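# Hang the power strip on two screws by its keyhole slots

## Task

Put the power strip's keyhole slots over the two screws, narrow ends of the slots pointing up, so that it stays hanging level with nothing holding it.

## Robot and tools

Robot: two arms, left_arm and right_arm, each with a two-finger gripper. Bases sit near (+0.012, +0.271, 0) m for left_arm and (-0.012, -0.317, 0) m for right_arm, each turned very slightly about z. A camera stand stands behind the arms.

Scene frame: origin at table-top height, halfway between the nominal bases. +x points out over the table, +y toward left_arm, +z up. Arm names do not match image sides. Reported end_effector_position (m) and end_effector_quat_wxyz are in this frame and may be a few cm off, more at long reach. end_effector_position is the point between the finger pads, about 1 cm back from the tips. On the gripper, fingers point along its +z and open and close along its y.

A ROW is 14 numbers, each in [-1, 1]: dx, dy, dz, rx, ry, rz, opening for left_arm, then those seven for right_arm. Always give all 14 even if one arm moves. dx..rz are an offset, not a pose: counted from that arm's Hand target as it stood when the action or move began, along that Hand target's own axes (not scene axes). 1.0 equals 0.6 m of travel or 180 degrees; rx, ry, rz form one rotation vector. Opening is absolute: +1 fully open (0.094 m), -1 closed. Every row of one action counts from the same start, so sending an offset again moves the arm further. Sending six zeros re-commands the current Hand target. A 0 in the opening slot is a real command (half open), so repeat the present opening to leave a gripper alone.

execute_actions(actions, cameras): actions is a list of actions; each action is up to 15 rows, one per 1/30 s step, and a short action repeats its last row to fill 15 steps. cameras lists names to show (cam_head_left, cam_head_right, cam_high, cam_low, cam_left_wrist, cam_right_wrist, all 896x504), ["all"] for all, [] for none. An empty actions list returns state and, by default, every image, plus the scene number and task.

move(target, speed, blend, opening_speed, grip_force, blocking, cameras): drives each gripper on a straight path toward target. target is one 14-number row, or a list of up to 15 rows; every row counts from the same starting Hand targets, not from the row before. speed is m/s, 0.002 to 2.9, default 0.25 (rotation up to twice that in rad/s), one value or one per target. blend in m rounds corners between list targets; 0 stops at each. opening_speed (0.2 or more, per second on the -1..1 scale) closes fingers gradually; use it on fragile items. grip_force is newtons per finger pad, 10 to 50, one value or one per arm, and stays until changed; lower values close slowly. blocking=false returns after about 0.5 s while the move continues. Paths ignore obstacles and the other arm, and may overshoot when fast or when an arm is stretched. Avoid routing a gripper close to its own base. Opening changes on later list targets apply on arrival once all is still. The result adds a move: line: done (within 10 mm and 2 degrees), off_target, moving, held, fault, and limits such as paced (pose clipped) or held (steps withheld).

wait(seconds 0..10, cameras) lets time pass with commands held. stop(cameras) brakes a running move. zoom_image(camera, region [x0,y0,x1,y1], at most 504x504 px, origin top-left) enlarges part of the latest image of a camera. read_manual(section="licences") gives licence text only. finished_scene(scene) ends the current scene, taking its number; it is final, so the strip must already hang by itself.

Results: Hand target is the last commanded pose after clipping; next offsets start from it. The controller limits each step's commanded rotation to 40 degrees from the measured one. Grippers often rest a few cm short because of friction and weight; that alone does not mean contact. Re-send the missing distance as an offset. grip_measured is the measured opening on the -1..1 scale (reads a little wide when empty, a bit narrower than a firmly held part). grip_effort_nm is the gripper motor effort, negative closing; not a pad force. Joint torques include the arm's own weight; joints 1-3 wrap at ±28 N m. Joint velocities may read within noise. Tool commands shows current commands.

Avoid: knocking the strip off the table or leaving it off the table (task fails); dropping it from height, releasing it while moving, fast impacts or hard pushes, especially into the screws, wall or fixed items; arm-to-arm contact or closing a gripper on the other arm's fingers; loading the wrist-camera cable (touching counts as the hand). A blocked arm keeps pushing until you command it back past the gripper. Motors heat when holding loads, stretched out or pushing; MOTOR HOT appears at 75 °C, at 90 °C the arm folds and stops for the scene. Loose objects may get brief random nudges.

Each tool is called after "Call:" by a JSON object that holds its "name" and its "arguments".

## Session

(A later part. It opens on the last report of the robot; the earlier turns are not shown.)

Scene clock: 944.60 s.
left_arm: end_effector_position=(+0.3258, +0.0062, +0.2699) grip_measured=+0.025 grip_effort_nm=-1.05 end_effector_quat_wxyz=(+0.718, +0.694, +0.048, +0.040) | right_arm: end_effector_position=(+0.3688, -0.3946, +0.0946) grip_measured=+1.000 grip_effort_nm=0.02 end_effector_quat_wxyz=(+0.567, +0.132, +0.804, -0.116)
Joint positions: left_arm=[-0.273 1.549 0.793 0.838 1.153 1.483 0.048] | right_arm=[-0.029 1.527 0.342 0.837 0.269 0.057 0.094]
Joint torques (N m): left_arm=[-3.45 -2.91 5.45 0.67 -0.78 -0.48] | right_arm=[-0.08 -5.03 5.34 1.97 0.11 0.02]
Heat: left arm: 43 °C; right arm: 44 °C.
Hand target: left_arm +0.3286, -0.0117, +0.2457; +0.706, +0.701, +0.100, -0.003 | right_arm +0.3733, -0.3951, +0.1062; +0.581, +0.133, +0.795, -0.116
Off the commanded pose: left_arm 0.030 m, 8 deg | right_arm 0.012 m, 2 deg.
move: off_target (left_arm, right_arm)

Call:
{"name": "move", "arguments": {"target": [[-0.0103,0,-0.0228,0.0,0,0.02,-0.4,0,0,0,0,0,0,1],[-0.0103,0.14,-0.0228,0.0,0,0.046,-0.4,0,0,0,0,0,0,1]], "speed": 0.05, "blend": [0.003,0], "cameras": ["cam_left_wrist"]}}

Scene clock: 990.93 s.
left_arm: end_effector_position=(+0.3212, +0.0045, +0.2620) grip_measured=+0.025 grip_effort_nm=-1.05 end_effector_quat_wxyz=(+0.676, +0.728, +0.110, -0.036) | right_arm: end_effector_position=(+0.3688, -0.3946, +0.0946) grip_measured=+1.000 grip_effort_nm=0.02 end_effector_quat_wxyz=(+0.567, +0.132, +0.804, -0.116)
Joint positions: left_arm=[-0.277 1.497 0.894 0.384 1.171 1.569 0.048] | right_arm=[-0.029 1.527 0.342 0.837 0.269 0.057 0.094]
Joint torques (N m): left_arm=[0.34 -9.91 15.13 1.83 -0.22 0.06] | right_arm=[0.01 -5.19 5.29 1.94 0.06 0.01]
Heat: left arm: 42 °C; right arm: 44 °C.
Hand target: left_arm +0.3328, +0.0024, +0.3297; +0.704, +0.707, +0.049, +0.048 | right_arm +0.3733, -0.3951, +0.1062; +0.581, +0.133, +0.795, -0.116
Off the commanded pose: left_arm 0.069 m, 13 deg | right_arm 0.012 m, 2 deg.
move: off_target (left_arm, right_arm)
Images, in order (width x height): cam_left_wrist 896x504.

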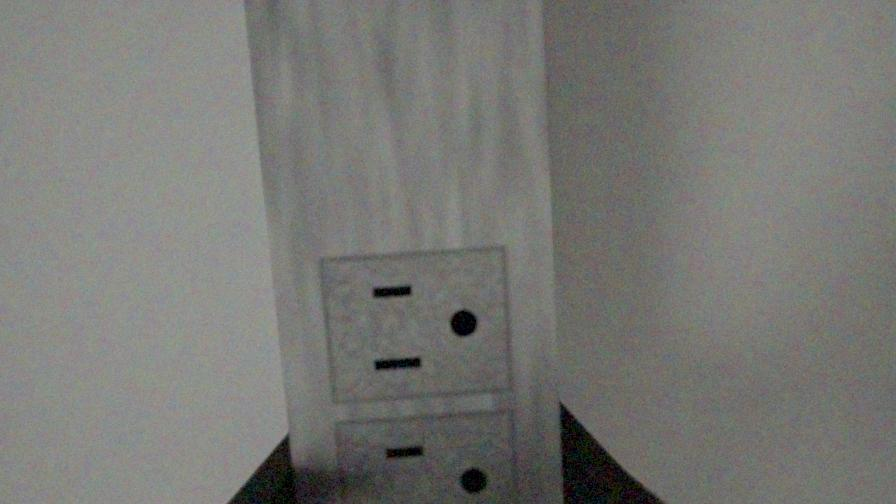

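Call:
{"name": "wait", "arguments": {"seconds": 0.1, "cameras": ["cam_head_left","cam_head_right","cam_high","cam_low"]}}

Call:
{"name": "zoom_image", "arguments": {"camera": "cam_head_right", "region": [370, 75, 480, 290]}}

Call:
{"name": "zoom_image", "arguments": {"camera": "cam_head_left", "region": [370, 90, 490, 250]}}

Call:
{"name": "zoom_image", "arguments": {"camera": "cam_low", "region": [430, 140, 560, 260]}}

Scene clock: 1000.60 s.
left_arm: end_effector_position=(+0.3212, +0.0045, +0.2620) grip_measured=+0.025 grip_effort_nm=-1.05 end_effector_quat_wxyz=(+0.676, +0.728, +0.110, -0.036) | right_arm: end_effector_position=(+0.3688, -0.3946, +0.0946) grip_measured=+1.000 grip_effort_nm=0.02 end_effector_quat_wxyz=(+0.567, +0.132, +0.804, -0.116)
Joint positions: left_arm=[-0.277 1.497 0.894 0.384 1.171 1.569 0.048] | right_arm=[-0.029 1.527 0.342 0.837 0.269 0.057 0.094]
Joint torques (N m): left_arm=[0.31 -10.02 15.15 1.83 -0.23 0.03] | right_arm=[-0.08 -5.05 5.42 1.98 0.06 0.01]
Heat: left arm: 44 °C; right arm: 44 °C.
Hand target: left_arm +0.3328, +0.0024, +0.3297; +0.704, +0.707, +0.049, +0.048 | right_arm +0.3733, -0.3951, +0.1062; +0.581, +0.133, +0.795, -0.116
Tool commands: left_gripper/opening=-0.4 right_gripper/opening=+1.0
Off the commanded pose: left_arm 0.069 m, 13 deg | right_arm 0.012 m, 2 deg.
wait: 0.10 s; at rest from the start
Images, in order (width x height): cam_head_left 896x504, cam_head_right 896x504, cam_high 896x504, cam_low 896x504.

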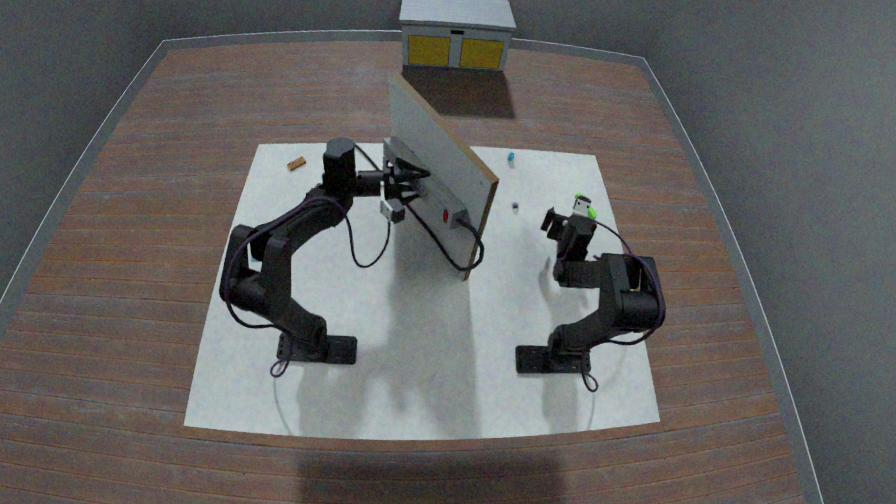

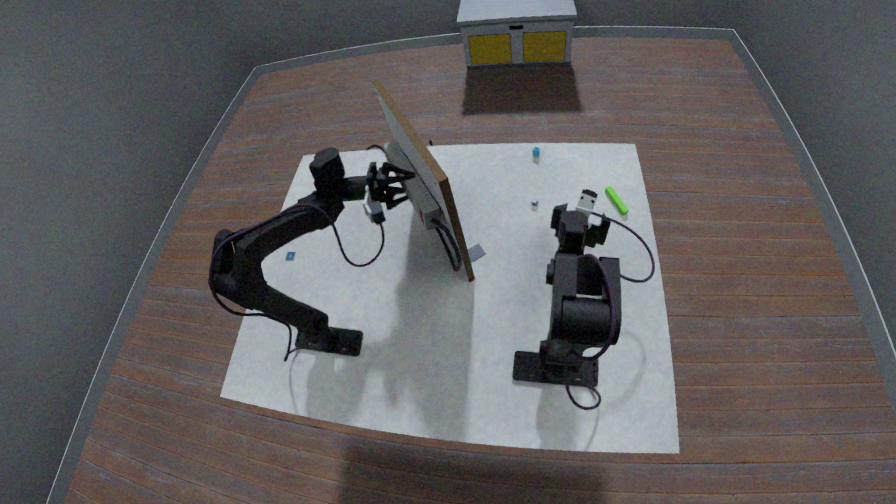

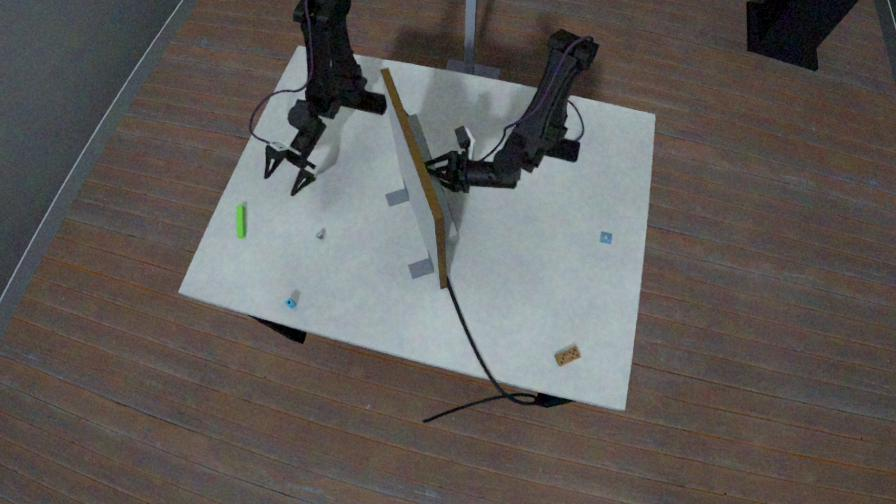

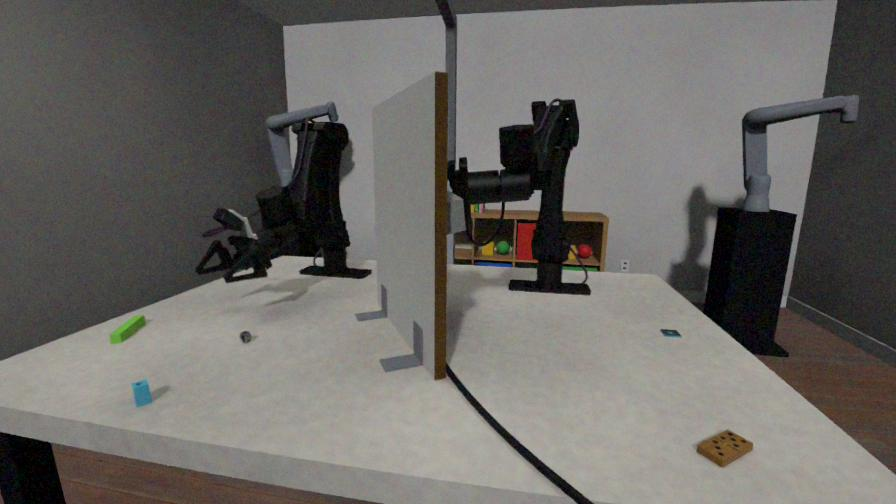

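Scaled by 2.344.

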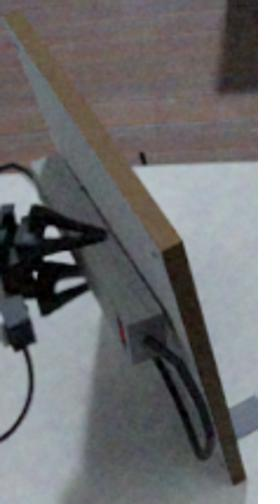

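Scaled by 3.150.

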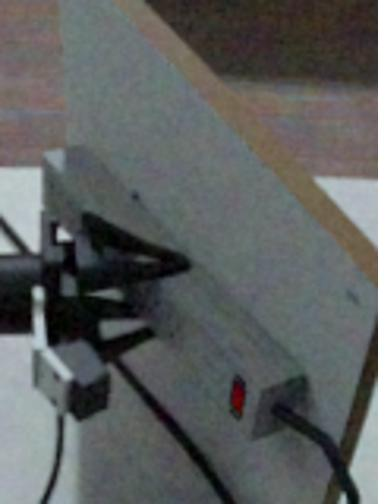

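Scaled by 3.877.

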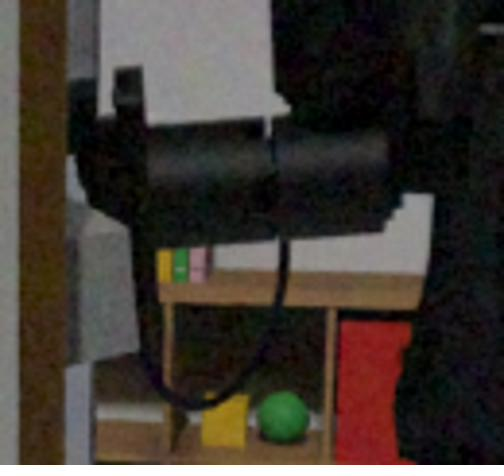

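Call:
{"name": "move", "arguments": {"target": [-0.025,-0.09,-0.07,0.0,0,0,-0.4,0,0,0,0,0,0,1], "speed": 0.05, "cameras": ["cam_head_left","cam_left_wrist"]}}

Scene clock: 1008.10 s.
left_arm: end_effector_position=(+0.3261, +0.0425, +0.2581) grip_measured=+0.025 grip_effort_nm=-1.05 end_effector_quat_wxyz=(+0.691, +0.716, +0.085, +0.046) | right_arm: end_effector_position=(+0.3688, -0.3946, +0.0946) grip_measured=+1.000 grip_effort_nm=0.02 end_effector_quat_wxyz=(+0.567, +0.132, +0.804, -0.116)
Joint positions: left_arm=[-0.167 1.447 0.768 0.567 1.199 1.624 0.048] | right_arm=[-0.029 1.527 0.342 0.837 0.269 0.057 0.094]
Joint torques (N m): left_arm=[0.28 -7.47 6.43 1.75 0.76 -0.28] | right_arm=[-0.02 -5.09 5.44 1.97 0.1 0.01]
Heat: left arm: 44 °C; right arm: 44 °C.
Hand target: left_arm +0.3120, +0.0421, +0.2759; +0.704, +0.707, +0.049, +0.048 | right_arm +0.3733, -0.3951, +0.1062; +0.581, +0.133, +0.795, -0.116
Off the commanded pose: left_arm 0.023 m, 5 deg | right_arm 0.012 m, 2 deg.
move: off_target (left_arm, right_arm)
Images, in order (width x height): cam_head_left 896x504, cam_left_wrist 896x504.

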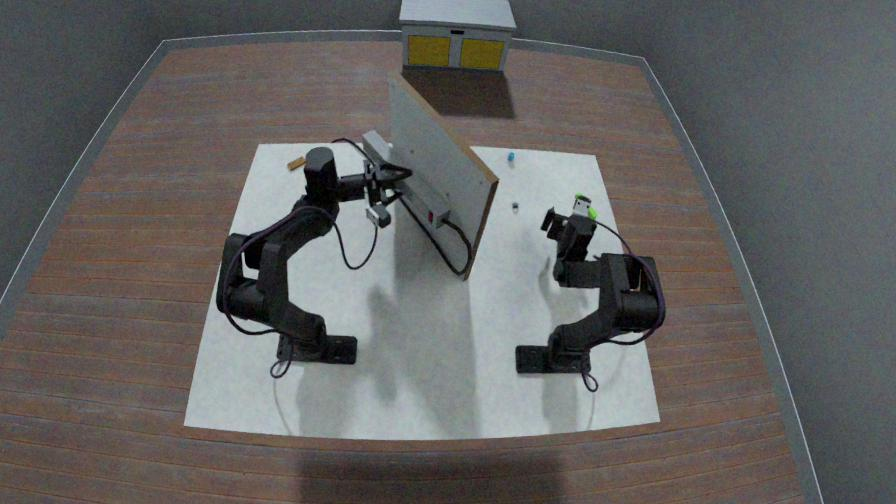

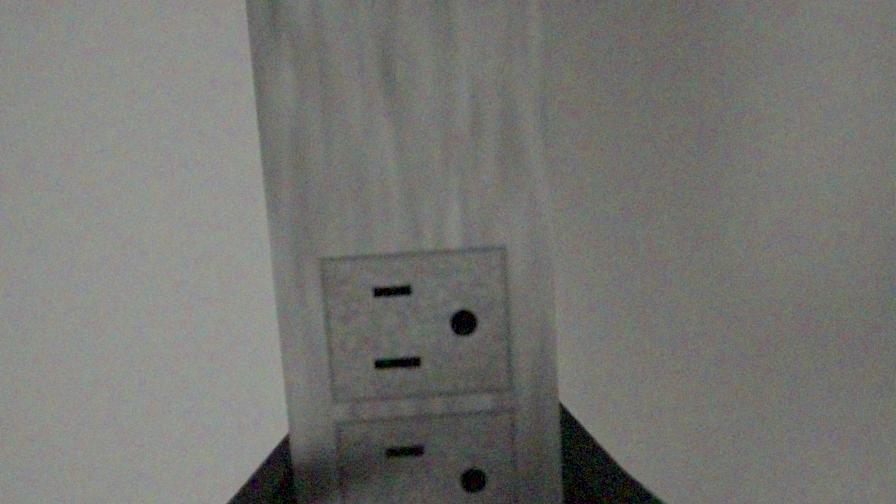

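Call:
{"name": "move", "arguments": {"target": [[0,0.075,0,0,0,0,-0.4,0,0,0,0,0,0,1]], "speed": 0.06}}

Scene clock: 1027.93 s.
left_arm: end_effector_position=(+0.3239, +0.0427, +0.2915) grip_measured=+0.025 grip_effort_nm=-1.05 end_effector_quat_wxyz=(+0.696, +0.712, +0.075, +0.055) | right_arm: end_effector_position=(+0.3688, -0.3946, +0.0946) grip_measured=+1.000 grip_effort_nm=0.02 end_effector_quat_wxyz=(+0.567, +0.132, +0.804, -0.116)
Joint positions: left_arm=[-0.167 1.394 0.84 0.485 1.202 1.609 0.048] | right_arm=[-0.029 1.527 0.342 0.837 0.269 0.057 0.094]
Joint torques (N m): left_arm=[0.25 -7.57 11.17 0.92 0.59 -0.41] | right_arm=[0.03 -5 5.46 1.97 0.1 0.01]
Heat: left arm: 43 °C; right arm: 44 °C.
Hand target: left_arm +0.3121, +0.0420, +0.3209; +0.704, +0.707, +0.049, +0.048 | right_arm +0.3733, -0.3951, +0.1062; +0.581, +0.133, +0.795, -0.116
Off the commanded pose: left_arm 0.032 m, 3 deg | right_arm 0.012 m, 2 deg.
move: off_target (left_arm, right_arm)

Call:
{"name": "move", "arguments": {"target": [[-0.0095,0,0.043,0,0,0.004,-0.4,0,0,0,0,0,0,1],[-0.0095,-0.053,0.043,0,0,0.006,-0.4,0,0,0,0,0,0,1]], "speed": 0.05, "blend": [0.003,0]}}

Scene clock: 1035.37 s.
left_arm: end_effector_position=(+0.3169, +0.0214, +0.2804) grip_measured=+0.025 grip_effort_nm=-1.05 end_effector_quat_wxyz=(+0.694, +0.715, +0.067, +0.052) | right_arm: end_effector_position=(+0.3688, -0.3946, +0.0946) grip_measured=+1.000 grip_effort_nm=0.02 end_effector_quat_wxyz=(+0.567, +0.132, +0.804, -0.116)
Joint positions: left_arm=[-0.242 1.409 0.813 0.522 1.142 1.62 0.048] | right_arm=[-0.029 1.527 0.342 0.837 0.269 0.057 0.094]
Joint torques (N m): left_arm=[-0.94 -4.78 6.89 1.89 0.24 -0.2] | right_arm=[-0.13 -5.09 5.37 1.97 0.11 -0.01]
Heat: left arm: 45 °C; right arm: 44 °C.
Hand target: left_arm +0.3100, +0.0158, +0.2890; +0.704, +0.707, +0.043, +0.055 | right_arm +0.3733, -0.3951, +0.1062; +0.581, +0.133, +0.795, -0.116
Off the commanded pose: left_arm 0.012 m, 3 deg | right_arm 0.012 m, 2 deg.
move: off_target (left_arm, right_arm)

Call:
{"name": "move", "arguments": {"target": [0.011,0.010,0.0243,-0.006,0,0.008,-0.4,0,0,0,0,0,0,1], "speed": 0.03}}

Scene clock: 1039.87 s.
left_arm: end_effector_position=(+0.3206, +0.0094, +0.2724) grip_measured=+0.025 grip_effort_nm=-1.05 end_effector_quat_wxyz=(+0.694, +0.715, +0.062, +0.054) | right_arm: end_effector_position=(+0.3688, -0.3946, +0.0946) grip_measured=+1.000 grip_effort_nm=0.02 end_effector_quat_wxyz=(+0.567, +0.132, +0.804, -0.116)
Joint positions: left_arm=[-0.277 1.454 0.813 0.574 1.111 1.621 0.048] | right_arm=[-0.029 1.527 0.342 0.837 0.269 0.057 0.094]
Joint torques (N m): left_arm=[-0.99 -4.81 9.77 1.97 0.19 -0.38] | right_arm=[-0.03 -5.08 5.5 1.99 0.09 0]
Heat: left arm: 44 °C; right arm: 44 °C.
Hand target: left_arm +0.3184, +0.0022, +0.2951; +0.709, +0.701, +0.033, +0.064 | right_arm +0.3733, -0.3951, +0.1062; +0.581, +0.133, +0.795, -0.116
Off the commanded pose: left_arm 0.024 m, 4 deg | right_arm 0.012 m, 2 deg.
move: off_target (left_arm, right_arm)

Call:
{"name": "move", "arguments": {"target": [0.0105,0.014,0.008,0,0,0,-0.4,0,0,0,0,0,0,1], "speed": 0.03}}

Scene clock: 1044.97 s.
left_arm: end_effector_position=(+0.3236, +0.0081, +0.2740) grip_measured=+0.025 grip_effort_nm=-1.05 end_effector_quat_wxyz=(+0.695, +0.714, +0.060, +0.053) | right_arm: end_effector_position=(+0.3688, -0.3946, +0.0946) grip_measured=+1.000 grip_effort_nm=0.02 end_effector_quat_wxyz=(+0.567, +0.132, +0.804, -0.116)
Joint positions: left_arm=[-0.277 1.467 0.83 0.574 1.115 1.621 0.048] | right_arm=[-0.029 1.527 0.342 0.837 0.269 0.057 0.094]
Joint torques (N m): left_arm=[-1.29 -5.03 12.31 1.59 0.08 -0.42] | right_arm=[-0.05 -5.05 5.46 1.96 0.08 0.03]
Heat: left arm: 45 °C; right arm: 44 °C.
Hand target: left_arm +0.3249, -0.0016, +0.3038; +0.709, +0.701, +0.033, +0.064 | right_arm +0.3733, -0.3951, +0.1062; +0.581, +0.133, +0.795, -0.116
Off the commanded pose: left_arm 0.031 m, 4 deg | right_arm 0.012 m, 2 deg.
move: off_target (left_arm, right_arm)

Call:
{"name": "move", "arguments": {"target": [0.0095,0.001,0.0060,0,0,0.002,-0.4,0,0,0,0,0,0,1], "speed": 0.03}}

Call:
{"name": "move", "arguments": {"target": [0.0085,0.001,0.003,0,0,0.001,-0.4,0,0,0,0,0,0,1], "speed": 0.03}}

Scene clock: 1051.83 s.
left_arm: end_effector_position=(+0.3252, +0.0063, +0.2740) grip_measured=+0.025 grip_effort_nm=-1.05 end_effector_quat_wxyz=(+0.696, +0.715, +0.055, +0.047) | right_arm: end_effector_position=(+0.3688, -0.3946, +0.0946) grip_measured=+1.000 grip_effort_nm=0.02 end_effector_quat_wxyz=(+0.567, +0.132, +0.804, -0.116)
Joint positions: left_arm=[-0.277 1.486 0.847 0.574 1.131 1.621 0.048] | right_arm=[-0.029 1.527 0.342 0.837 0.269 0.057 0.094]
Joint torques (N m): left_arm=[-1.28 -4.82 12.79 1.62 -0.11 -0.36] | right_arm=[-0.05 -5.01 5.35 1.98 0.07 0.01]
Heat: left arm: 46 °C; right arm: 44 °C.
Hand target: left_arm +0.3310, -0.0044, +0.3047; +0.709, +0.701, +0.031, +0.066 | right_arm +0.3733, -0.3951, +0.1062; +0.581, +0.133, +0.795, -0.116
Off the commanded pose: left_arm 0.033 m, 4 deg | right_arm 0.012 m, 2 deg.
move: off_target (left_arm, right_arm)

Scene clock: 1052.83 s.
left_arm: end_effector_position=(+0.3257, +0.0065, +0.2739) grip_measured=+0.025 grip_effort_nm=-1.05 end_effector_quat_wxyz=(+0.696, +0.715, +0.050, +0.041) | right_arm: end_effector_position=(+0.3688, -0.3946, +0.0946) grip_measured=+1.000 grip_effort_nm=0.02 end_effector_quat_wxyz=(+0.567, +0.132, +0.804, -0.116)
Joint positions: left_arm=[-0.273 1.497 0.856 0.574 1.15 1.621 0.048] | right_arm=[-0.029 1.527 0.342 0.837 0.269 0.057 0.094]
Joint torques (N m): left_arm=[-1.44 -4.37 13.55 1.6 -0.32 -0.39] | right_arm=[-0.12 -5.07 5.46 1.95 0.09 0.02]
Heat: left arm: 46 °C; right arm: 44 °C.
Hand target: left_arm +0.3363, -0.0055, +0.3056; +0.709, +0.701, +0.030, +0.067 | right_arm +0.3733, -0.3951, +0.1062; +0.581, +0.133, +0.795, -0.116
Off the commanded pose: left_arm 0.036 m, 4 deg | right_arm 0.012 m, 2 deg.
move: off_target (left_arm, right_arm)

Call:
{"name": "move", "arguments": {"target": [0.0095,0.001,-0.001,0,0,0.002,-0.4,0,0,0,0,0,0,1], "speed": 0.03}}

Call:
{"name": "move", "arguments": {"target": [0.0095,0.001,-0.001,0,0,0.002,-0.4,0,0,0,0,0,0,1], "speed": 0.03}}

Call:
{"name": "move", "arguments": {"target": [0.0095,0.001,-0.001,0,0,0.002,-0.4,0,0,0,0,0,0,1], "speed": 0.03}}

Scene clock: 1057.67 s.
left_arm: end_effector_position=(+0.3260, +0.0067, +0.2745) grip_measured=+0.025 grip_effort_nm=-1.05 end_effector_quat_wxyz=(+0.697, +0.715, +0.042, +0.033) | right_arm: end_effector_position=(+0.3688, -0.3946, +0.0946) grip_measured=+1.000 grip_effort_nm=0.02 end_effector_quat_wxyz=(+0.567, +0.132, +0.804, -0.116)
Joint positions: left_arm=[-0.267 1.512 0.871 0.574 1.179 1.622 0.048] | right_arm=[-0.029 1.527 0.342 0.837 0.269 0.057 0.094]
Joint torques (N m): left_arm=[-1.2 -4.49 13.76 1.57 -0.53 -0.34] | right_arm=[-0.08 -4.97 5.38 1.95 0.09 0.01]
Heat: left arm: 47 °C; right arm: 44 °C.
Hand target: left_arm +0.3418, -0.0041, +0.3065; +0.709, +0.701, +0.028, +0.069 | right_arm +0.3733, -0.3951, +0.1062; +0.581, +0.133, +0.795, -0.116
Off the commanded pose: left_arm 0.037 m, 5 deg | right_arm 0.012 m, 2 deg.
move: off_target (left_arm, right_arm)

Scene clock: 1058.67 s.
left_arm: end_effector_position=(+0.3259, +0.0066, +0.2744) grip_measured=+0.025 grip_effort_nm=-1.05 end_effector_quat_wxyz=(+0.698, +0.715, +0.035, +0.024) | right_arm: end_effector_position=(+0.3688, -0.3946, +0.0946) grip_measured=+1.000 grip_effort_nm=0.02 end_effector_quat_wxyz=(+0.567, +0.132, +0.804, -0.116)
Joint positions: left_arm=[-0.262 1.527 0.885 0.574 1.207 1.622 0.048] | right_arm=[-0.029 1.527 0.342 0.837 0.269 0.057 0.094]
Joint torques (N m): left_arm=[-0.75 -4.67 14 1.58 -0.74 -0.29] | right_arm=[-0.14 -5.2 5.5 1.95 0.11 0.02]
Heat: left arm: 47 °C; right arm: 44 °C.
Hand target: left_arm +0.3474, -0.0027, +0.3074; +0.709, +0.701, +0.025, +0.071 | right_arm +0.3733, -0.3951, +0.1062; +0.581, +0.133, +0.795, -0.116
Off the commanded pose: left_arm 0.040 m, 6 deg | right_arm 0.012 m, 2 deg.
move: off_target (left_arm, right_arm)

Scene clock: 1059.67 s.
left_arm: end_effector_position=(+0.3263, +0.0065, +0.2749) grip_measured=+0.025 grip_effort_nm=-1.05 end_effector_quat_wxyz=(+0.699, +0.715, +0.027, +0.017) | right_arm: end_effector_position=(+0.3688, -0.3946, +0.0946) grip_measured=+1.000 grip_effort_nm=0.02 end_effector_quat_wxyz=(+0.567, +0.132, +0.804, -0.116)
Joint positions: left_arm=[-0.257 1.543 0.9 0.574 1.233 1.622 0.048] | right_arm=[-0.029 1.527 0.342 0.837 0.269 0.057 0.094]
Joint torques (N m): left_arm=[-0.38 -4.79 14.24 1.57 -0.94 -0.25] | right_arm=[-0.02 -5.15 5.53 1.95 0.11 0.01]
Heat: left arm: 47 °C; right arm: 44 °C.
Hand target: left_arm +0.3529, -0.0014, +0.3083; +0.708, +0.702, +0.023, +0.074 | right_arm +0.3733, -0.3951, +0.1062; +0.581, +0.133, +0.795, -0.116
Off the commanded pose: left_arm 0.043 m, 7 deg | right_arm 0.012 m, 2 deg.
move: off_target (left_arm, right_arm)

Call:
{"name": "move", "arguments": {"target": [-0.022,0.02,0.002,0,0,-0.004,-0.4,0,0,0,0,0,0,1], "speed": 0.03}}

Scene clock: 1071.03 s.
left_arm: end_effector_position=(+0.3262, +0.0068, +0.2753) grip_measured=+0.025 grip_effort_nm=-1.05 end_effector_quat_wxyz=(+0.698, +0.715, +0.030, +0.016) | right_arm: end_effector_position=(+0.3688, -0.3946, +0.0946) grip_measured=+1.000 grip_effort_nm=0.02 end_effector_quat_wxyz=(+0.567, +0.132, +0.804, -0.116)
Joint positions: left_arm=[-0.257 1.538 0.9 0.565 1.23 1.619 0.048] | right_arm=[-0.029 1.527 0.342 0.837 0.269 0.057 0.094]
Joint torques (N m): left_arm=[-1.83 -8.69 13.16 1.25 -1.1 -0.47] | right_arm=[-0.05 -5.05 5.46 2 0.08 0]
Heat: left arm: 46 °C; right arm: 44 °C.
Hand target: left_arm +0.3391, -0.0043, +0.3194; +0.709, +0.701, +0.028, +0.069 | right_arm +0.3733, -0.3951, +0.1062; +0.581, +0.133, +0.795, -0.116
Off the commanded pose: left_arm 0.047 m, 6 deg | right_arm 0.012 m, 2 deg.
move: off_target (left_arm, right_arm)

Call:
{"name": "move", "arguments": {"target": [0,0.015,0.0,0,0,0,-0.4,0,0,0,0,0,0,1], "speed": 0.03, "cameras": ["cam_left_wrist","cam_head_left"]}}

Call:
{"name": "zoom_image", "arguments": {"camera": "cam_head_left", "region": [370, 90, 490, 250]}}

Scene clock: 1076.23 s.
left_arm: end_effector_position=(+0.3273, +0.0072, +0.2798) grip_measured=+0.025 grip_effort_nm=-1.05 end_effector_quat_wxyz=(+0.697, +0.716, +0.039, +0.014) | right_arm: end_effector_position=(+0.3688, -0.3946, +0.0946) grip_measured=+1.000 grip_effort_nm=0.02 end_effector_quat_wxyz=(+0.567, +0.132, +0.804, -0.116)
Joint positions: left_arm=[-0.257 1.526 0.914 0.529 1.219 1.615 0.048] | right_arm=[-0.029 1.527 0.342 0.837 0.269 0.057 0.094]
Joint torques (N m): left_arm=[-1.85 -8.84 13.93 1.28 -0.98 -0.42] | right_arm=[-0.08 -5.12 5.53 1.96 0.09 0.01]
Heat: left arm: 46 °C; right arm: 44 °C.
Hand target: left_arm +0.3386, -0.0042, +0.3284; +0.709, +0.701, +0.028, +0.069 | right_arm +0.3733, -0.3951, +0.1062; +0.581, +0.133, +0.795, -0.116
Off the commanded pose: left_arm 0.051 m, 7 deg | right_arm 0.012 m, 2 deg.
move: off_target (left_arm, right_arm)
Images, in order (width x height): cam_head_left 896x504, cam_left_wrist 896x504.

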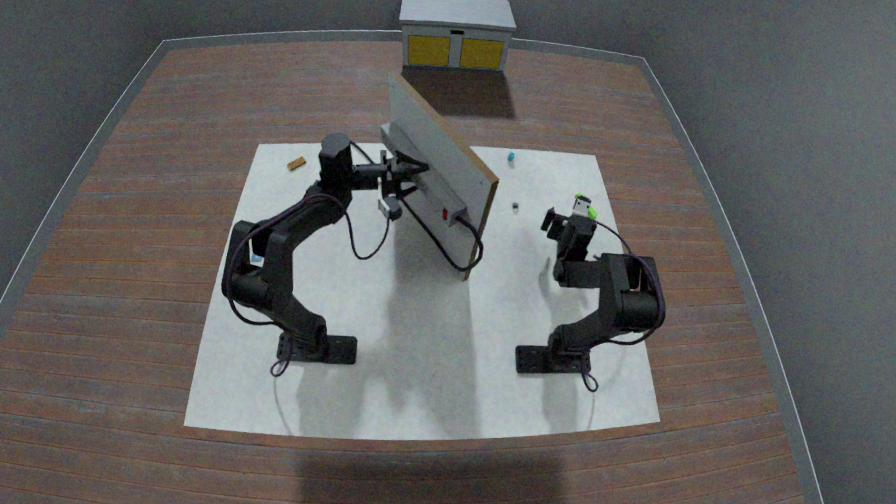

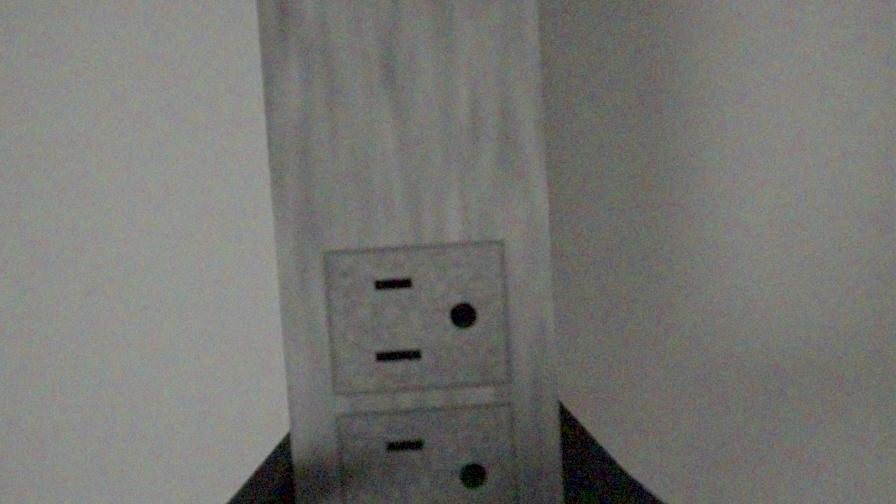

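Scaled by 3.150.

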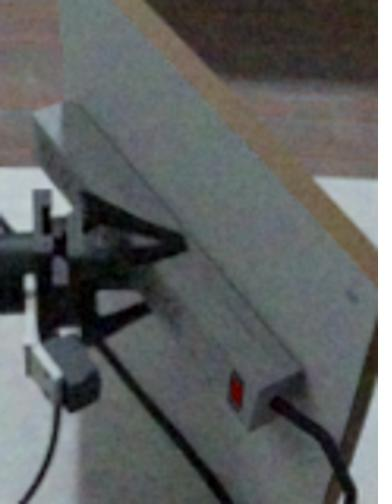

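Call:
{"name": "move", "arguments": {"target": [-0.004,-0.01,0.004,0,0,0.016,-0.4,0,0,0,0,0,0,1], "speed": 0.03}}

Scene clock: 1094.10 s.
left_arm: end_effector_position=(+0.3273, +0.0071, +0.2829) grip_measured=+0.025 grip_effort_nm=-1.05 end_effector_quat_wxyz=(+0.697, +0.715, +0.033, +0.025) | right_arm: end_effector_position=(+0.3688, -0.3946, +0.0946) grip_measured=+1.000 grip_effort_nm=0.02 end_effector_quat_wxyz=(+0.567, +0.132, +0.804, -0.116)
Joint positions: left_arm=[-0.259 1.518 0.916 0.528 1.211 1.63 0.048] | right_arm=[-0.029 1.527 0.342 0.837 0.269 0.057 0.094]
Joint torques (N m): left_arm=[-2.61 -7.73 12.62 1.45 -1.04 0.03] | right_arm=[-0.06 -5.12 5.35 1.97 0.08 0]
Heat: left arm: 49 °C; right arm: 44 °C.
Hand target: left_arm +0.3369, -0.0070, +0.3223; +0.707, +0.702, +0.010, +0.087 | right_arm +0.3733, -0.3951, +0.1062; +0.581, +0.133, +0.795, -0.116
Off the commanded pose: left_arm 0.043 m, 8 deg | right_arm 0.012 m, 2 deg.
move: off_target (left_arm, right_arm)

Call:
{"name": "move", "arguments": {"target": [-0.008,-0.06,0.004,0,0,-0.003,-0.4,0,0,0,0,0,0,1], "speed": 0.03}}

Call:
{"name": "move", "arguments": {"target": [-0.003,-0.012,0.002,0,0,-0.003,-0.4,0,0,0,0,0,0,1], "speed": 0.03}}

Scene clock: 1102.90 s.
left_arm: end_effector_position=(+0.3266, +0.0067, +0.2842) grip_measured=+0.025 grip_effort_nm=-1.05 end_effector_quat_wxyz=(+0.702, +0.711, +0.010, +0.047) | right_arm: end_effector_position=(+0.3688, -0.3946, +0.0946) grip_measured=+1.000 grip_effort_nm=0.02 end_effector_quat_wxyz=(+0.567, +0.132, +0.804, -0.116)
Joint positions: left_arm=[-0.261 1.523 0.9 0.592 1.211 1.652 0.048] | right_arm=[-0.029 1.527 0.342 0.837 0.269 0.057 0.094]
Joint torques (N m): left_arm=[-3.48 -3.88 7.05 1.84 -1.16 0.05] | right_arm=[-0.05 -5.14 5.41 1.97 0.1 -0.01]
Heat: left arm: 48 °C; right arm: 44 °C.
Hand target: left_arm +0.3364, -0.0100, +0.2860; +0.707, +0.702, +0.013, +0.084 | right_arm +0.3733, -0.3951, +0.1062; +0.581, +0.133, +0.795, -0.116
Off the commanded pose: left_arm 0.020 m, 4 deg | right_arm 0.012 m, 2 deg.
move: off_target (left_arm, right_arm)

Scene clock: 1104.07 s.
left_arm: end_effector_position=(+0.3263, +0.0068, +0.2839) grip_measured=+0.025 grip_effort_nm=-1.05 end_effector_quat_wxyz=(+0.706, +0.706, +0.002, +0.056) | right_arm: end_effector_position=(+0.3688, -0.3946, +0.0946) grip_measured=+1.000 grip_effort_nm=0.02 end_effector_quat_wxyz=(+0.567, +0.132, +0.804, -0.116)
Joint positions: left_arm=[-0.261 1.53 0.883 0.657 1.211 1.639 0.048] | right_arm=[-0.029 1.527 0.342 0.837 0.269 0.057 0.094]
Joint torques (N m): left_arm=[-3.71 -3.6 6.42 1.56 -1.26 0.07] | right_arm=[-0.17 -5.05 5.38 1.95 0.1 0]
Heat: left arm: 48 °C; right arm: 44 °C.
Hand target: left_arm +0.3355, -0.0115, +0.2787; +0.708, +0.702, +0.017, +0.080 | right_arm +0.3733, -0.3951, +0.1062; +0.581, +0.133, +0.795, -0.116
Off the commanded pose: left_arm 0.021 m, 3 deg | right_arm 0.012 m, 2 deg.
move: off_target (left_arm, right_arm)

Call:
{"name": "move", "arguments": {"target": [0,0.005,0.0,0,0,-0.035,-0.4,0,0,0,0,0,0,1], "speed": 0.03}}

Scene clock: 1108.87 s.
left_arm: end_effector_position=(+0.3266, +0.0067, +0.2835) grip_measured=+0.025 grip_effort_nm=-1.05 end_effector_quat_wxyz=(+0.707, +0.706, +0.015, +0.043) | right_arm: end_effector_position=(+0.3688, -0.3946, +0.0946) grip_measured=+1.000 grip_effort_nm=0.02 end_effector_quat_wxyz=(+0.567, +0.132, +0.804, -0.116)
Joint positions: left_arm=[-0.261 1.532 0.883 0.658 1.211 1.602 0.048] | right_arm=[-0.029 1.527 0.342 0.837 0.269 0.057 0.094]
Joint torques (N m): left_arm=[-3.79 -4.18 7.09 1.41 -1.26 -0.78] | right_arm=[-0.06 -5.11 5.3 1.94 0.1 0]
Heat: left arm: 47 °C; right arm: 44 °C.
Hand target: left_arm +0.3353, -0.0114, +0.2817; +0.711, +0.700, +0.055, +0.041 | right_arm +0.3733, -0.3951, +0.1062; +0.581, +0.133, +0.795, -0.116
Off the commanded pose: left_arm 0.020 m, 5 deg | right_arm 0.012 m, 2 deg.
move: off_target (left_arm, right_arm)

Call:
{"name": "move", "arguments": {"target": [0,-0.005,-0.006,0,0,-0.02,-0.4,0,0,0,0,0,0,1], "speed": 0.03}}

Scene clock: 1112.60 s.
left_arm: end_effector_position=(+0.3271, +0.0070, +0.2803) grip_measured=+0.025 grip_effort_nm=-1.05 end_effector_quat_wxyz=(+0.707, +0.706, +0.039, +0.023) | right_arm: end_effector_position=(+0.3688, -0.3946, +0.0946) grip_measured=+1.000 grip_effort_nm=0.02 end_effector_quat_wxyz=(+0.567, +0.132, +0.804, -0.116)
Joint positions: left_arm=[-0.261 1.533 0.876 0.659 1.205 1.547 0.048] | right_arm=[-0.029 1.527 0.342 0.837 0.269 0.057 0.094]
Joint torques (N m): left_arm=[-3.14 -4.26 6.76 1.53 -1.11 -0.85] | right_arm=[-0.08 -5.07 5.44 1.98 0.12 -0.01]
Heat: left arm: 46 °C; right arm: 44 °C.
Hand target: left_arm +0.3347, -0.0079, +0.2786; +0.712, +0.698, +0.077, +0.019 | right_arm +0.3733, -0.3951, +0.1062; +0.581, +0.133, +0.795, -0.116
Off the commanded pose: left_arm 0.017 m, 5 deg | right_arm 0.012 m, 2 deg.
move: off_target (left_arm, right_arm)

Call:
{"name": "move", "arguments": {"target": [0,-0.02,0.0,0,0,0.006,-0.4,0,0,0,0,0,0,1], "speed": 0.02}}

Scene clock: 1117.73 s.
left_arm: end_effector_position=(+0.3268, +0.0070, +0.2789) grip_measured=+0.025 grip_effort_nm=-1.05 end_effector_quat_wxyz=(+0.714, +0.698, +0.036, +0.030) | right_arm: end_effector_position=(+0.3688, -0.3946, +0.0946) grip_measured=+1.000 grip_effort_nm=0.02 end_effector_quat_wxyz=(+0.567, +0.132, +0.804, -0.116)
Joint positions: left_arm=[-0.262 1.546 0.847 0.759 1.197 1.506 0.048] | right_arm=[-0.029 1.527 0.342 0.837 0.269 0.057 0.094]
Joint torques (N m): left_arm=[-3.22 -3.77 5.7 1.16 -1.06 -0.22] | right_arm=[-0.09 -5.16 5.44 1.98 0.11 0.01]
Heat: left arm: 46 °C; right arm: 44 °C.
Hand target: left_arm +0.3337, -0.0082, +0.2667; +0.712, +0.698, +0.070, +0.026 | right_arm +0.3733, -0.3951, +0.1062; +0.581, +0.133, +0.795, -0.116
Off the commanded pose: left_arm 0.021 m, 4 deg | right_arm 0.012 m, 2 deg.
move: off_target (left_arm, right_arm)

Call:
{"name": "move", "arguments": {"target": [[0.004,0,0.012,0,0,0.006,-0.4,0,0,0,0,0,0,1],[-0.016,0,0.012,0,0,0.006,-0.4,0,0,0,0,0,0,1],[0.012,0,0.012,0,0,0.006,-0.4,0,0,0,0,0,0,1]], "speed": 0.04}}

Scene clock: 1123.33 s.
left_arm: end_effector_position=(+0.3271, +0.0066, +0.2778) grip_measured=+0.025 grip_effort_nm=-1.05 end_effector_quat_wxyz=(+0.718, +0.694, +0.031, +0.041) | right_arm: end_effector_position=(+0.3688, -0.3946, +0.0946) grip_measured=+1.000 grip_effort_nm=0.02 end_effector_quat_wxyz=(+0.567, +0.132, +0.804, -0.116)
Joint positions: left_arm=[-0.265 1.555 0.828 0.822 1.185 1.495 0.048] | right_arm=[-0.029 1.527 0.342 0.837 0.269 0.057 0.094]
Joint torques (N m): left_arm=[-3.6 -2.03 9.07 0.66 -1.09 0.07] | right_arm=[0.01 -5.08 5.49 1.99 0.09 -0.01]
Heat: left arm: 45 °C; right arm: 44 °C.
Hand target: left_arm +0.3419, -0.0144, +0.2663; +0.712, +0.699, +0.064, +0.032 | right_arm +0.3733, -0.3951, +0.1062; +0.581, +0.133, +0.795, -0.116
Off the commanded pose: left_arm 0.028 m, 4 deg | right_arm 0.012 m, 2 deg.
move: off_target (left_arm, right_arm)

Call:
{"name": "move", "arguments": {"target": [0,-0.015,0.0,0,0,0,-0.4,0,0,0,0,0,0,1], "speed": 0.02}}

Scene clock: 1142.90 s.
left_arm: end_effector_position=(+0.3275, +0.0068, +0.2764) grip_measured=+0.025 grip_effort_nm=-1.05 end_effector_quat_wxyz=(+0.720, +0.692, +0.022, +0.043) | right_arm: end_effector_position=(+0.3688, -0.3946, +0.0946) grip_measured=+1.000 grip_effort_nm=0.02 end_effector_quat_wxyz=(+0.567, +0.132, +0.804, -0.116)
Joint positions: left_arm=[-0.262 1.57 0.828 0.853 1.198 1.495 0.048] | right_arm=[-0.029 1.527 0.342 0.837 0.269 0.057 0.094]
Joint torques (N m): left_arm=[-3.7 -1.94 7.06 0.68 -1.22 0.12] | right_arm=[0.06 -5.11 5.42 1.96 0.09 0]
Heat: left arm: 45 °C; right arm: 44 °C.
Hand target: left_arm +0.3414, -0.0146, +0.2574; +0.712, +0.699, +0.064, +0.033 | right_arm +0.3733, -0.3951, +0.1062; +0.581, +0.133, +0.795, -0.116
Off the commanded pose: left_arm 0.032 m, 5 deg | right_arm 0.012 m, 2 deg.
move: off_target (left_arm, right_arm)

Call:
{"name": "move", "arguments": {"target": [-0.004,-0.012,0.0,0,0,-0.01,-0.4,0,0,0,0,0,0,1], "speed": 0.02}}

Call:
{"name": "move", "arguments": {"target": [-0.002,-0.01,0.0,0,0,-0.006,-0.4,0,0,0,0,0,0,1], "speed": 0.02}}

Scene clock: 1148.97 s.
left_arm: end_effector_position=(+0.3273, +0.0068, +0.2742) grip_measured=+0.025 grip_effort_nm=-1.05 end_effector_quat_wxyz=(+0.722, +0.690, +0.016, +0.048) | right_arm: end_effector_position=(+0.3688, -0.3946, +0.0946) grip_measured=+1.000 grip_effort_nm=0.02 end_effector_quat_wxyz=(+0.567, +0.132, +0.804, -0.116)
Joint positions: left_arm=[-0.262 1.581 0.817 0.894 1.198 1.492 0.048] | right_arm=[-0.029 1.527 0.342 0.837 0.269 0.057 0.094]
Joint torques (N m): left_arm=[-4.03 -2.32 5.82 0.56 -1.26 -0.19] | right_arm=[-0.05 -5.05 5.55 1.98 0.09 0]
Heat: left arm: 45 °C; right arm: 44 °C.
Hand target: left_arm +0.3388, -0.0151, +0.2503; +0.712, +0.698, +0.075, +0.021 | right_arm +0.3733, -0.3951, +0.1062; +0.581, +0.133, +0.795, -0.116
Off the commanded pose: left_arm 0.034 m, 8 deg | right_arm 0.012 m, 2 deg.
move: off_target (left_arm, right_arm)

Scene clock: 1150.13 s.
left_arm: end_effector_position=(+0.3272, +0.0071, +0.2727) grip_measured=+0.025 grip_effort_nm=-1.05 end_effector_quat_wxyz=(+0.725, +0.686, +0.009, +0.058) | right_arm: end_effector_position=(+0.3688, -0.3946, +0.0946) grip_measured=+1.000 grip_effort_nm=0.02 end_effector_quat_wxyz=(+0.567, +0.132, +0.804, -0.116)
Joint positions: left_arm=[-0.262 1.592 0.804 0.947 1.194 1.491 0.048] | right_arm=[-0.029 1.527 0.342 0.837 0.269 0.057 0.094]
Joint torques (N m): left_arm=[-4.14 -2.58 5.3 0.34 -1.26 -0.42] | right_arm=[0.02 -5.09 5.39 1.96 0.11 0]
Heat: left arm: 45 °C; right arm: 44 °C.
Hand target: left_arm +0.3372, -0.0154, +0.2444; +0.712, +0.697, +0.082, +0.015 | right_arm +0.3733, -0.3951, +0.1062; +0.581, +0.133, +0.795, -0.116
Off the commanded pose: left_arm 0.038 m, 10 deg | right_arm 0.012 m, 2 deg.
move: off_target (left_arm, right_arm)

Call:
{"name": "move", "arguments": {"target": [-0.004,0.09,0.003,0,0,0.02,-0.4,0,0,0,0,0,0,1], "speed": 0.04}}

Scene clock: 1209.13 s.
left_arm: end_effector_position=(+0.3273, +0.0064, +0.2740) grip_measured=+0.025 grip_effort_nm=-1.05 end_effector_quat_wxyz=(+0.713, +0.700, +0.020, +0.041) | right_arm: end_effector_position=(+0.3688, -0.3946, +0.0946) grip_measured=+1.000 grip_effort_nm=0.02 end_effector_quat_wxyz=(+0.567, +0.132, +0.804, -0.116)
Joint positions: left_arm=[-0.262 1.561 0.842 0.775 1.204 1.547 0.048] | right_arm=[-0.029 1.527 0.342 0.837 0.269 0.057 0.094]
Joint torques (N m): left_arm=[-4.11 -6.05 13.31 0.43 -1.27 -0.94] | right_arm=[-0.08 -5.11 5.42 1.99 0.08 0.04]
Heat: left arm: 43 °C; right arm: 44 °C.
Hand target: left_arm +0.3401, -0.0160, +0.2983; +0.711, +0.699, +0.060, +0.037 | right_arm +0.3733, -0.3951, +0.1062; +0.581, +0.133, +0.795, -0.116
Off the commanded pose: left_arm 0.036 m, 5 deg | right_arm 0.012 m, 2 deg.
move: off_target (left_arm, right_arm)

Call:
{"name": "move", "arguments": {"target": [-0.01,0.03,0.002,0,0,0.008,-0.4,0,0,0,0,0,0,1], "speed": 0.04}}

Scene clock: 1213.03 s.
left_arm: end_effector_position=(+0.3269, +0.0066, +0.2792) grip_measured=+0.025 grip_effort_nm=-1.05 end_effector_quat_wxyz=(+0.704, +0.709, +0.044, +0.019) | right_arm: end_effector_position=(+0.3688, -0.3946, +0.0946) grip_measured=+1.000 grip_effort_nm=0.02 end_effector_quat_wxyz=(+0.567, +0.132, +0.804, -0.116)
Joint positions: left_arm=[-0.262 1.529 0.882 0.622 1.203 1.559 0.048] | right_arm=[-0.029 1.527 0.342 0.837 0.269 0.057 0.094]
Joint torques (N m): left_arm=[-4.74 -7.42 13.41 0.97 -1.3 -0.61] | right_arm=[-0.13 -5.15 5.45 1.95 0.07 -0.01]
Heat: left arm: 45 °C; right arm: 44 °C.
Hand target: left_arm +0.3348, -0.0177, +0.3166; +0.711, +0.700, +0.051, +0.046 | right_arm +0.3733, -0.3951, +0.1062; +0.581, +0.133, +0.795, -0.116
Off the commanded pose: left_arm 0.045 m, 3 deg | right_arm 0.012 m, 2 deg.
move: off_target (left_arm, right_arm)

Call:
{"name": "move", "arguments": {"target": [-0.021,0,-0.0455,0,0,0,-0.4,0,0,0,0,0,0,1], "speed": 0.04, "cameras": ["cam_left_wrist"]}}

Scene clock: 1254.40 s.
left_arm: end_effector_position=(+0.3257, +0.0101, +0.2968) grip_measured=+0.025 grip_effort_nm=-1.05 end_effector_quat_wxyz=(+0.706, +0.705, +0.052, +0.046) | right_arm: end_effector_position=(+0.3688, -0.3946, +0.0946) grip_measured=+1.000 grip_effort_nm=0.02 end_effector_quat_wxyz=(+0.567, +0.132, +0.804, -0.116)
Joint positions: left_arm=[-0.264 1.466 0.883 0.585 1.15 1.559 0.048] | right_arm=[-0.029 1.527 0.342 0.837 0.269 0.057 0.094]
Joint torques (N m): left_arm=[-0.66 -8.2 8.75 0.96 -0.12 -0.38] | right_arm=[0.01 -5.12 5.42 1.97 0.08 0.03]
Heat: left arm: 46 °C; right arm: 44 °C.
Hand target: left_arm +0.3186, +0.0077, +0.3163; +0.711, +0.700, +0.051, +0.046 | right_arm +0.3733, -0.3951, +0.1062; +0.581, +0.133, +0.795, -0.116
Off the commanded pose: left_arm 0.021 m, 1 deg | right_arm 0.012 m, 2 deg.
move: off_target (left_arm, right_arm)
Images, in order (width x height): cam_left_wrist 896x504.

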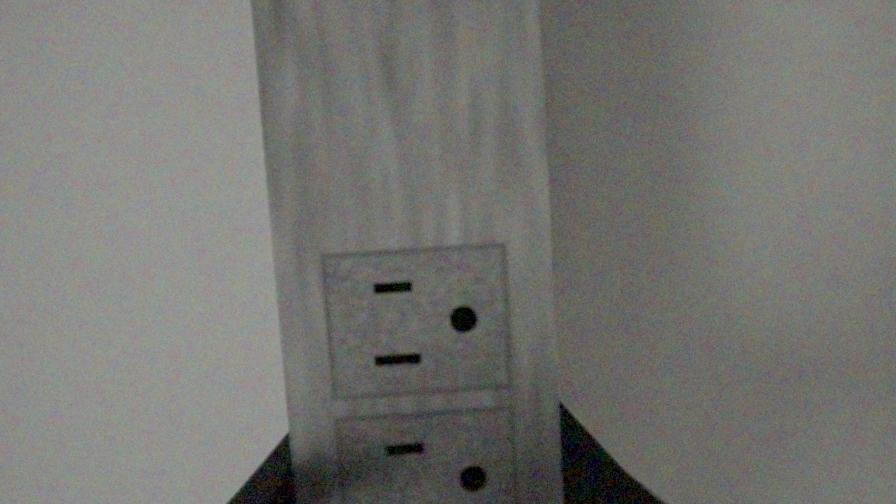

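Call:
{"name": "wait", "arguments": {"seconds": 0.05, "cameras": ["cam_head_left","cam_head_right","cam_high"]}}

Call:
{"name": "zoom_image", "arguments": {"camera": "cam_head_left", "region": [370, 110, 430, 170]}}

Call:
{"name": "zoom_image", "arguments": {"camera": "cam_head_left", "region": [410, 150, 480, 230]}}

Call:
{"name": "zoom_image", "arguments": {"camera": "cam_high", "region": [390, 90, 490, 250]}}

Scene clock: 1269.23 s.
left_arm: end_effector_position=(+0.3257, +0.0101, +0.2968) grip_measured=+0.025 grip_effort_nm=-1.05 end_effector_quat_wxyz=(+0.706, +0.705, +0.052, +0.046) | right_arm: end_effector_position=(+0.3688, -0.3946, +0.0946) grip_measured=+1.000 grip_effort_nm=0.02 end_effector_quat_wxyz=(+0.567, +0.132, +0.804, -0.116)
Joint positions: left_arm=[-0.264 1.466 0.883 0.585 1.15 1.559 0.048] | right_arm=[-0.029 1.527 0.342 0.837 0.269 0.057 0.094]
Joint torques (N m): left_arm=[-0.66 -8.23 8.79 0.95 -0.12 -0.36] | right_arm=[-0.02 -5.03 5.38 2 0.1 0.02]
Heat: left arm: 45 °C; right arm: 44 °C.
Hand target: left_arm +0.3186, +0.0077, +0.3163; +0.711, +0.700, +0.051, +0.046 | right_arm +0.3733, -0.3951, +0.1062; +0.581, +0.133, +0.795, -0.116
Tool commands: left_gripper/opening=-0.4 right_gripper/opening=+1.0
Off the commanded pose: left_arm 0.021 m, 1 deg | right_arm 0.012 m, 2 deg.
wait: 0.07 s; at rest from the start
Images, in order (width x height): cam_head_left 896x504, cam_head_right 896x504, cam_high 896x504.

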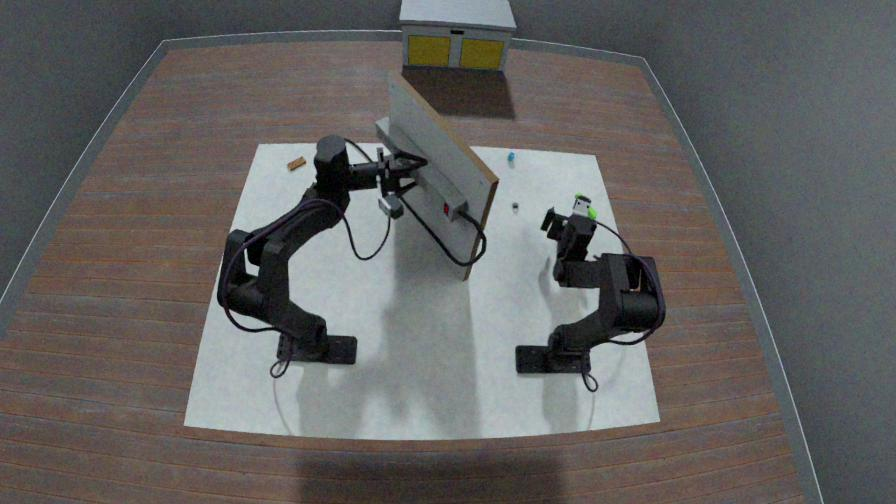

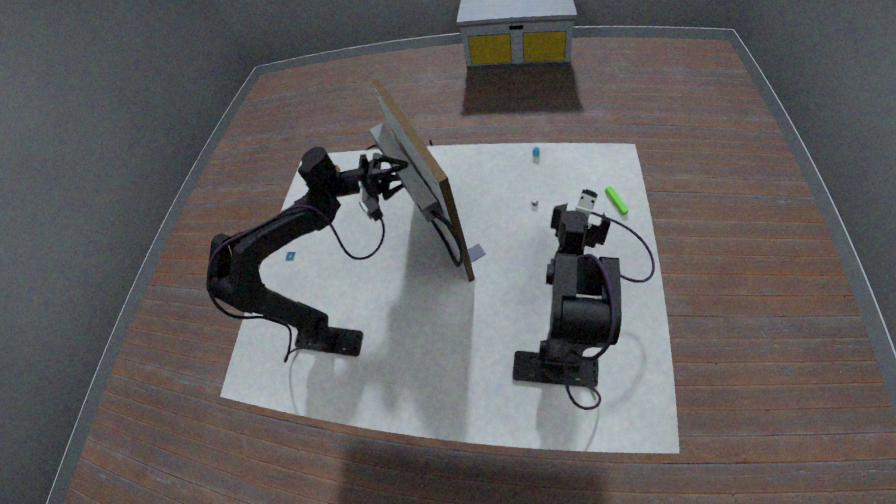

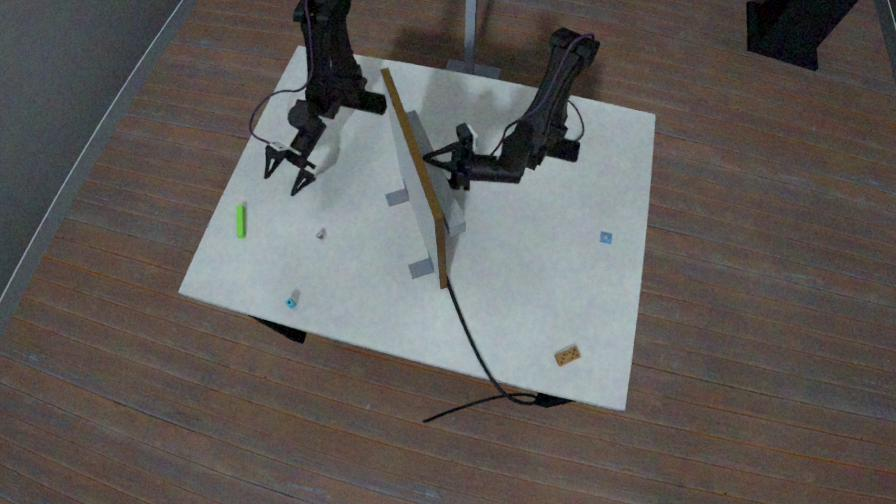

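Scaled by 8.400.

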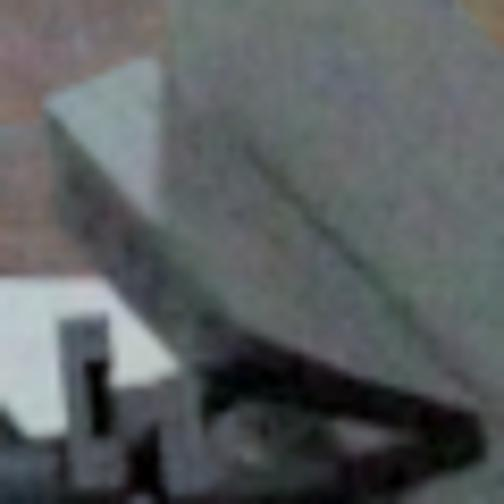

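Scaled by 6.300.

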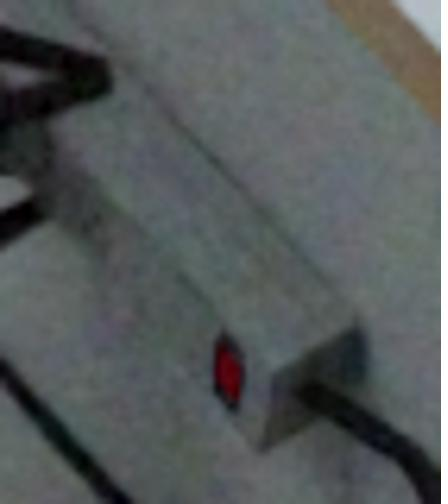

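Scaled by 3.150.

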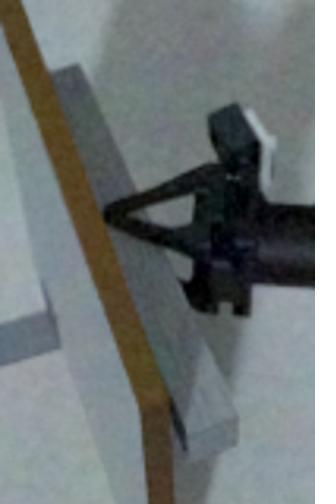

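Call:
{"name": "move", "arguments": {"target": [[-0.007,0,-0.015,0,0,0,-0.4,0,0,0,0,0,0,1],[-0.022,0,-0.008,0,0,0,-0.4,0,0,0,0,0,0,1]], "speed": 0.04}}

Scene clock: 1295.60 s.
left_arm: end_effector_position=(+0.3192, +0.0138, +0.3050) grip_measured=+0.025 grip_effort_nm=-1.05 end_effector_quat_wxyz=(+0.707, +0.702, +0.055, +0.059) | right_arm: end_effector_position=(+0.3688, -0.3946, +0.0946) grip_measured=+1.000 grip_effort_nm=0.02 end_effector_quat_wxyz=(+0.567, +0.132, +0.804, -0.116)
Joint positions: left_arm=[-0.264 1.414 0.863 0.568 1.127 1.559 0.048] | right_arm=[-0.029 1.527 0.342 0.837 0.269 0.057 0.094]
Joint torques (N m): left_arm=[-0.95 -8.01 6.9 1.04 0.08 -0.34] | right_arm=[-0.1 -5.09 5.42 1.95 0.11 -0.02]
Heat: left arm: 45 °C; right arm: 44 °C.
Hand target: left_arm +0.3049, +0.0106, +0.3163; +0.711, +0.700, +0.051, +0.046 | right_arm +0.3733, -0.3951, +0.1062; +0.581, +0.133, +0.795, -0.116
Off the commanded pose: left_arm 0.019 m, 2 deg | right_arm 0.012 m, 2 deg.
move: off_target (left_arm, right_arm)

Call:
{"name": "move", "arguments": {"target": [[-0.006,-0.045,-0.003,0,0,0,-0.4,0,0,0,0,0,0,1]], "speed": 0.04}}

Scene clock: 1300.13 s.
left_arm: end_effector_position=(+0.3121, +0.0164, +0.2715) grip_measured=+0.025 grip_effort_nm=-1.05 end_effector_quat_wxyz=(+0.697, +0.711, +0.082, +0.037) | right_arm: end_effector_position=(+0.3688, -0.3946, +0.0946) grip_measured=+1.000 grip_effort_nm=0.02 end_effector_quat_wxyz=(+0.567, +0.132, +0.804, -0.116)
Joint positions: left_arm=[-0.264 1.414 0.768 0.589 1.121 1.559 0.048] | right_arm=[-0.029 1.527 0.342 0.837 0.269 0.057 0.094]
Joint torques (N m): left_arm=[-1.07 -6.56 6.76 1.93 0.17 -0.26] | right_arm=[-0.01 -5.16 5.45 1.98 0.11 0]
Heat: left arm: 45 °C; right arm: 44 °C.
Hand target: left_arm +0.3009, +0.0115, +0.2893; +0.711, +0.700, +0.051, +0.046 | right_arm +0.3733, -0.3951, +0.1062; +0.581, +0.133, +0.795, -0.116
Off the commanded pose: left_arm 0.022 m, 4 deg | right_arm 0.012 m, 2 deg.
move: off_target (left_arm, right_arm)

Call:
{"name": "move", "arguments": {"target": [[0.003,0.055,0,-0.004,0,0.016,-0.4,0,0,0,0,0,0,1]], "speed": 0.04}}

Scene clock: 1305.07 s.
left_arm: end_effector_position=(+0.3127, +0.0162, +0.2919) grip_measured=+0.025 grip_effort_nm=-1.05 end_effector_quat_wxyz=(+0.705, +0.705, +0.062, +0.058) | right_arm: end_effector_position=(+0.3688, -0.3946, +0.0946) grip_measured=+1.000 grip_effort_nm=0.02 end_effector_quat_wxyz=(+0.567, +0.132, +0.804, -0.116)
Joint positions: left_arm=[-0.264 1.395 0.805 0.589 1.121 1.566 0.048] | right_arm=[-0.029 1.527 0.342 0.837 0.269 0.057 0.094]
Joint torques (N m): left_arm=[-0.68 -7.56 11.1 1.02 0.21 -0.18] | right_arm=[-0.02 -5.14 5.45 1.97 0.09 0.03]
Heat: left arm: 45 °C; right arm: 44 °C.
Hand target: left_arm +0.3029, +0.0123, +0.3223; +0.714, +0.697, +0.033, +0.064 | right_arm +0.3733, -0.3951, +0.1062; +0.581, +0.133, +0.795, -0.116
Off the commanded pose: left_arm 0.032 m, 4 deg | right_arm 0.012 m, 2 deg.
move: off_target (left_arm, right_arm)

Call:
{"name": "move", "arguments": {"target": [[0.002,-0.042,0,0,0,0.004,-0.4,0,0,0,0,0,0,1]], "speed": 0.03}}

Scene clock: 1309.03 s.
left_arm: end_effector_position=(+0.3118, +0.0165, +0.2896) grip_measured=+0.025 grip_effort_nm=-1.05 end_effector_quat_wxyz=(+0.704, +0.705, +0.053, +0.066) | right_arm: end_effector_position=(+0.3688, -0.3946, +0.0946) grip_measured=+1.000 grip_effort_nm=0.02 end_effector_quat_wxyz=(+0.567, +0.132, +0.804, -0.116)
Joint positions: left_arm=[-0.264 1.395 0.794 0.602 1.121 1.589 0.048] | right_arm=[-0.029 1.527 0.342 0.837 0.269 0.057 0.094]
Joint torques (N m): left_arm=[-0.58 -4.42 6.82 1.87 0.23 -0.18] | right_arm=[-0.08 -5.08 5.35 2 0.07 0.02]
Heat: left arm: 45 °C; right arm: 44 °C.
Hand target: left_arm +0.3052, +0.0119, +0.2972; +0.713, +0.697, +0.028, +0.069 | right_arm +0.3733, -0.3951, +0.1062; +0.581, +0.133, +0.795, -0.116
Off the commanded pose: left_arm 0.011 m, 3 deg | right_arm 0.012 m, 2 deg.
move: off_target (left_arm, right_arm)


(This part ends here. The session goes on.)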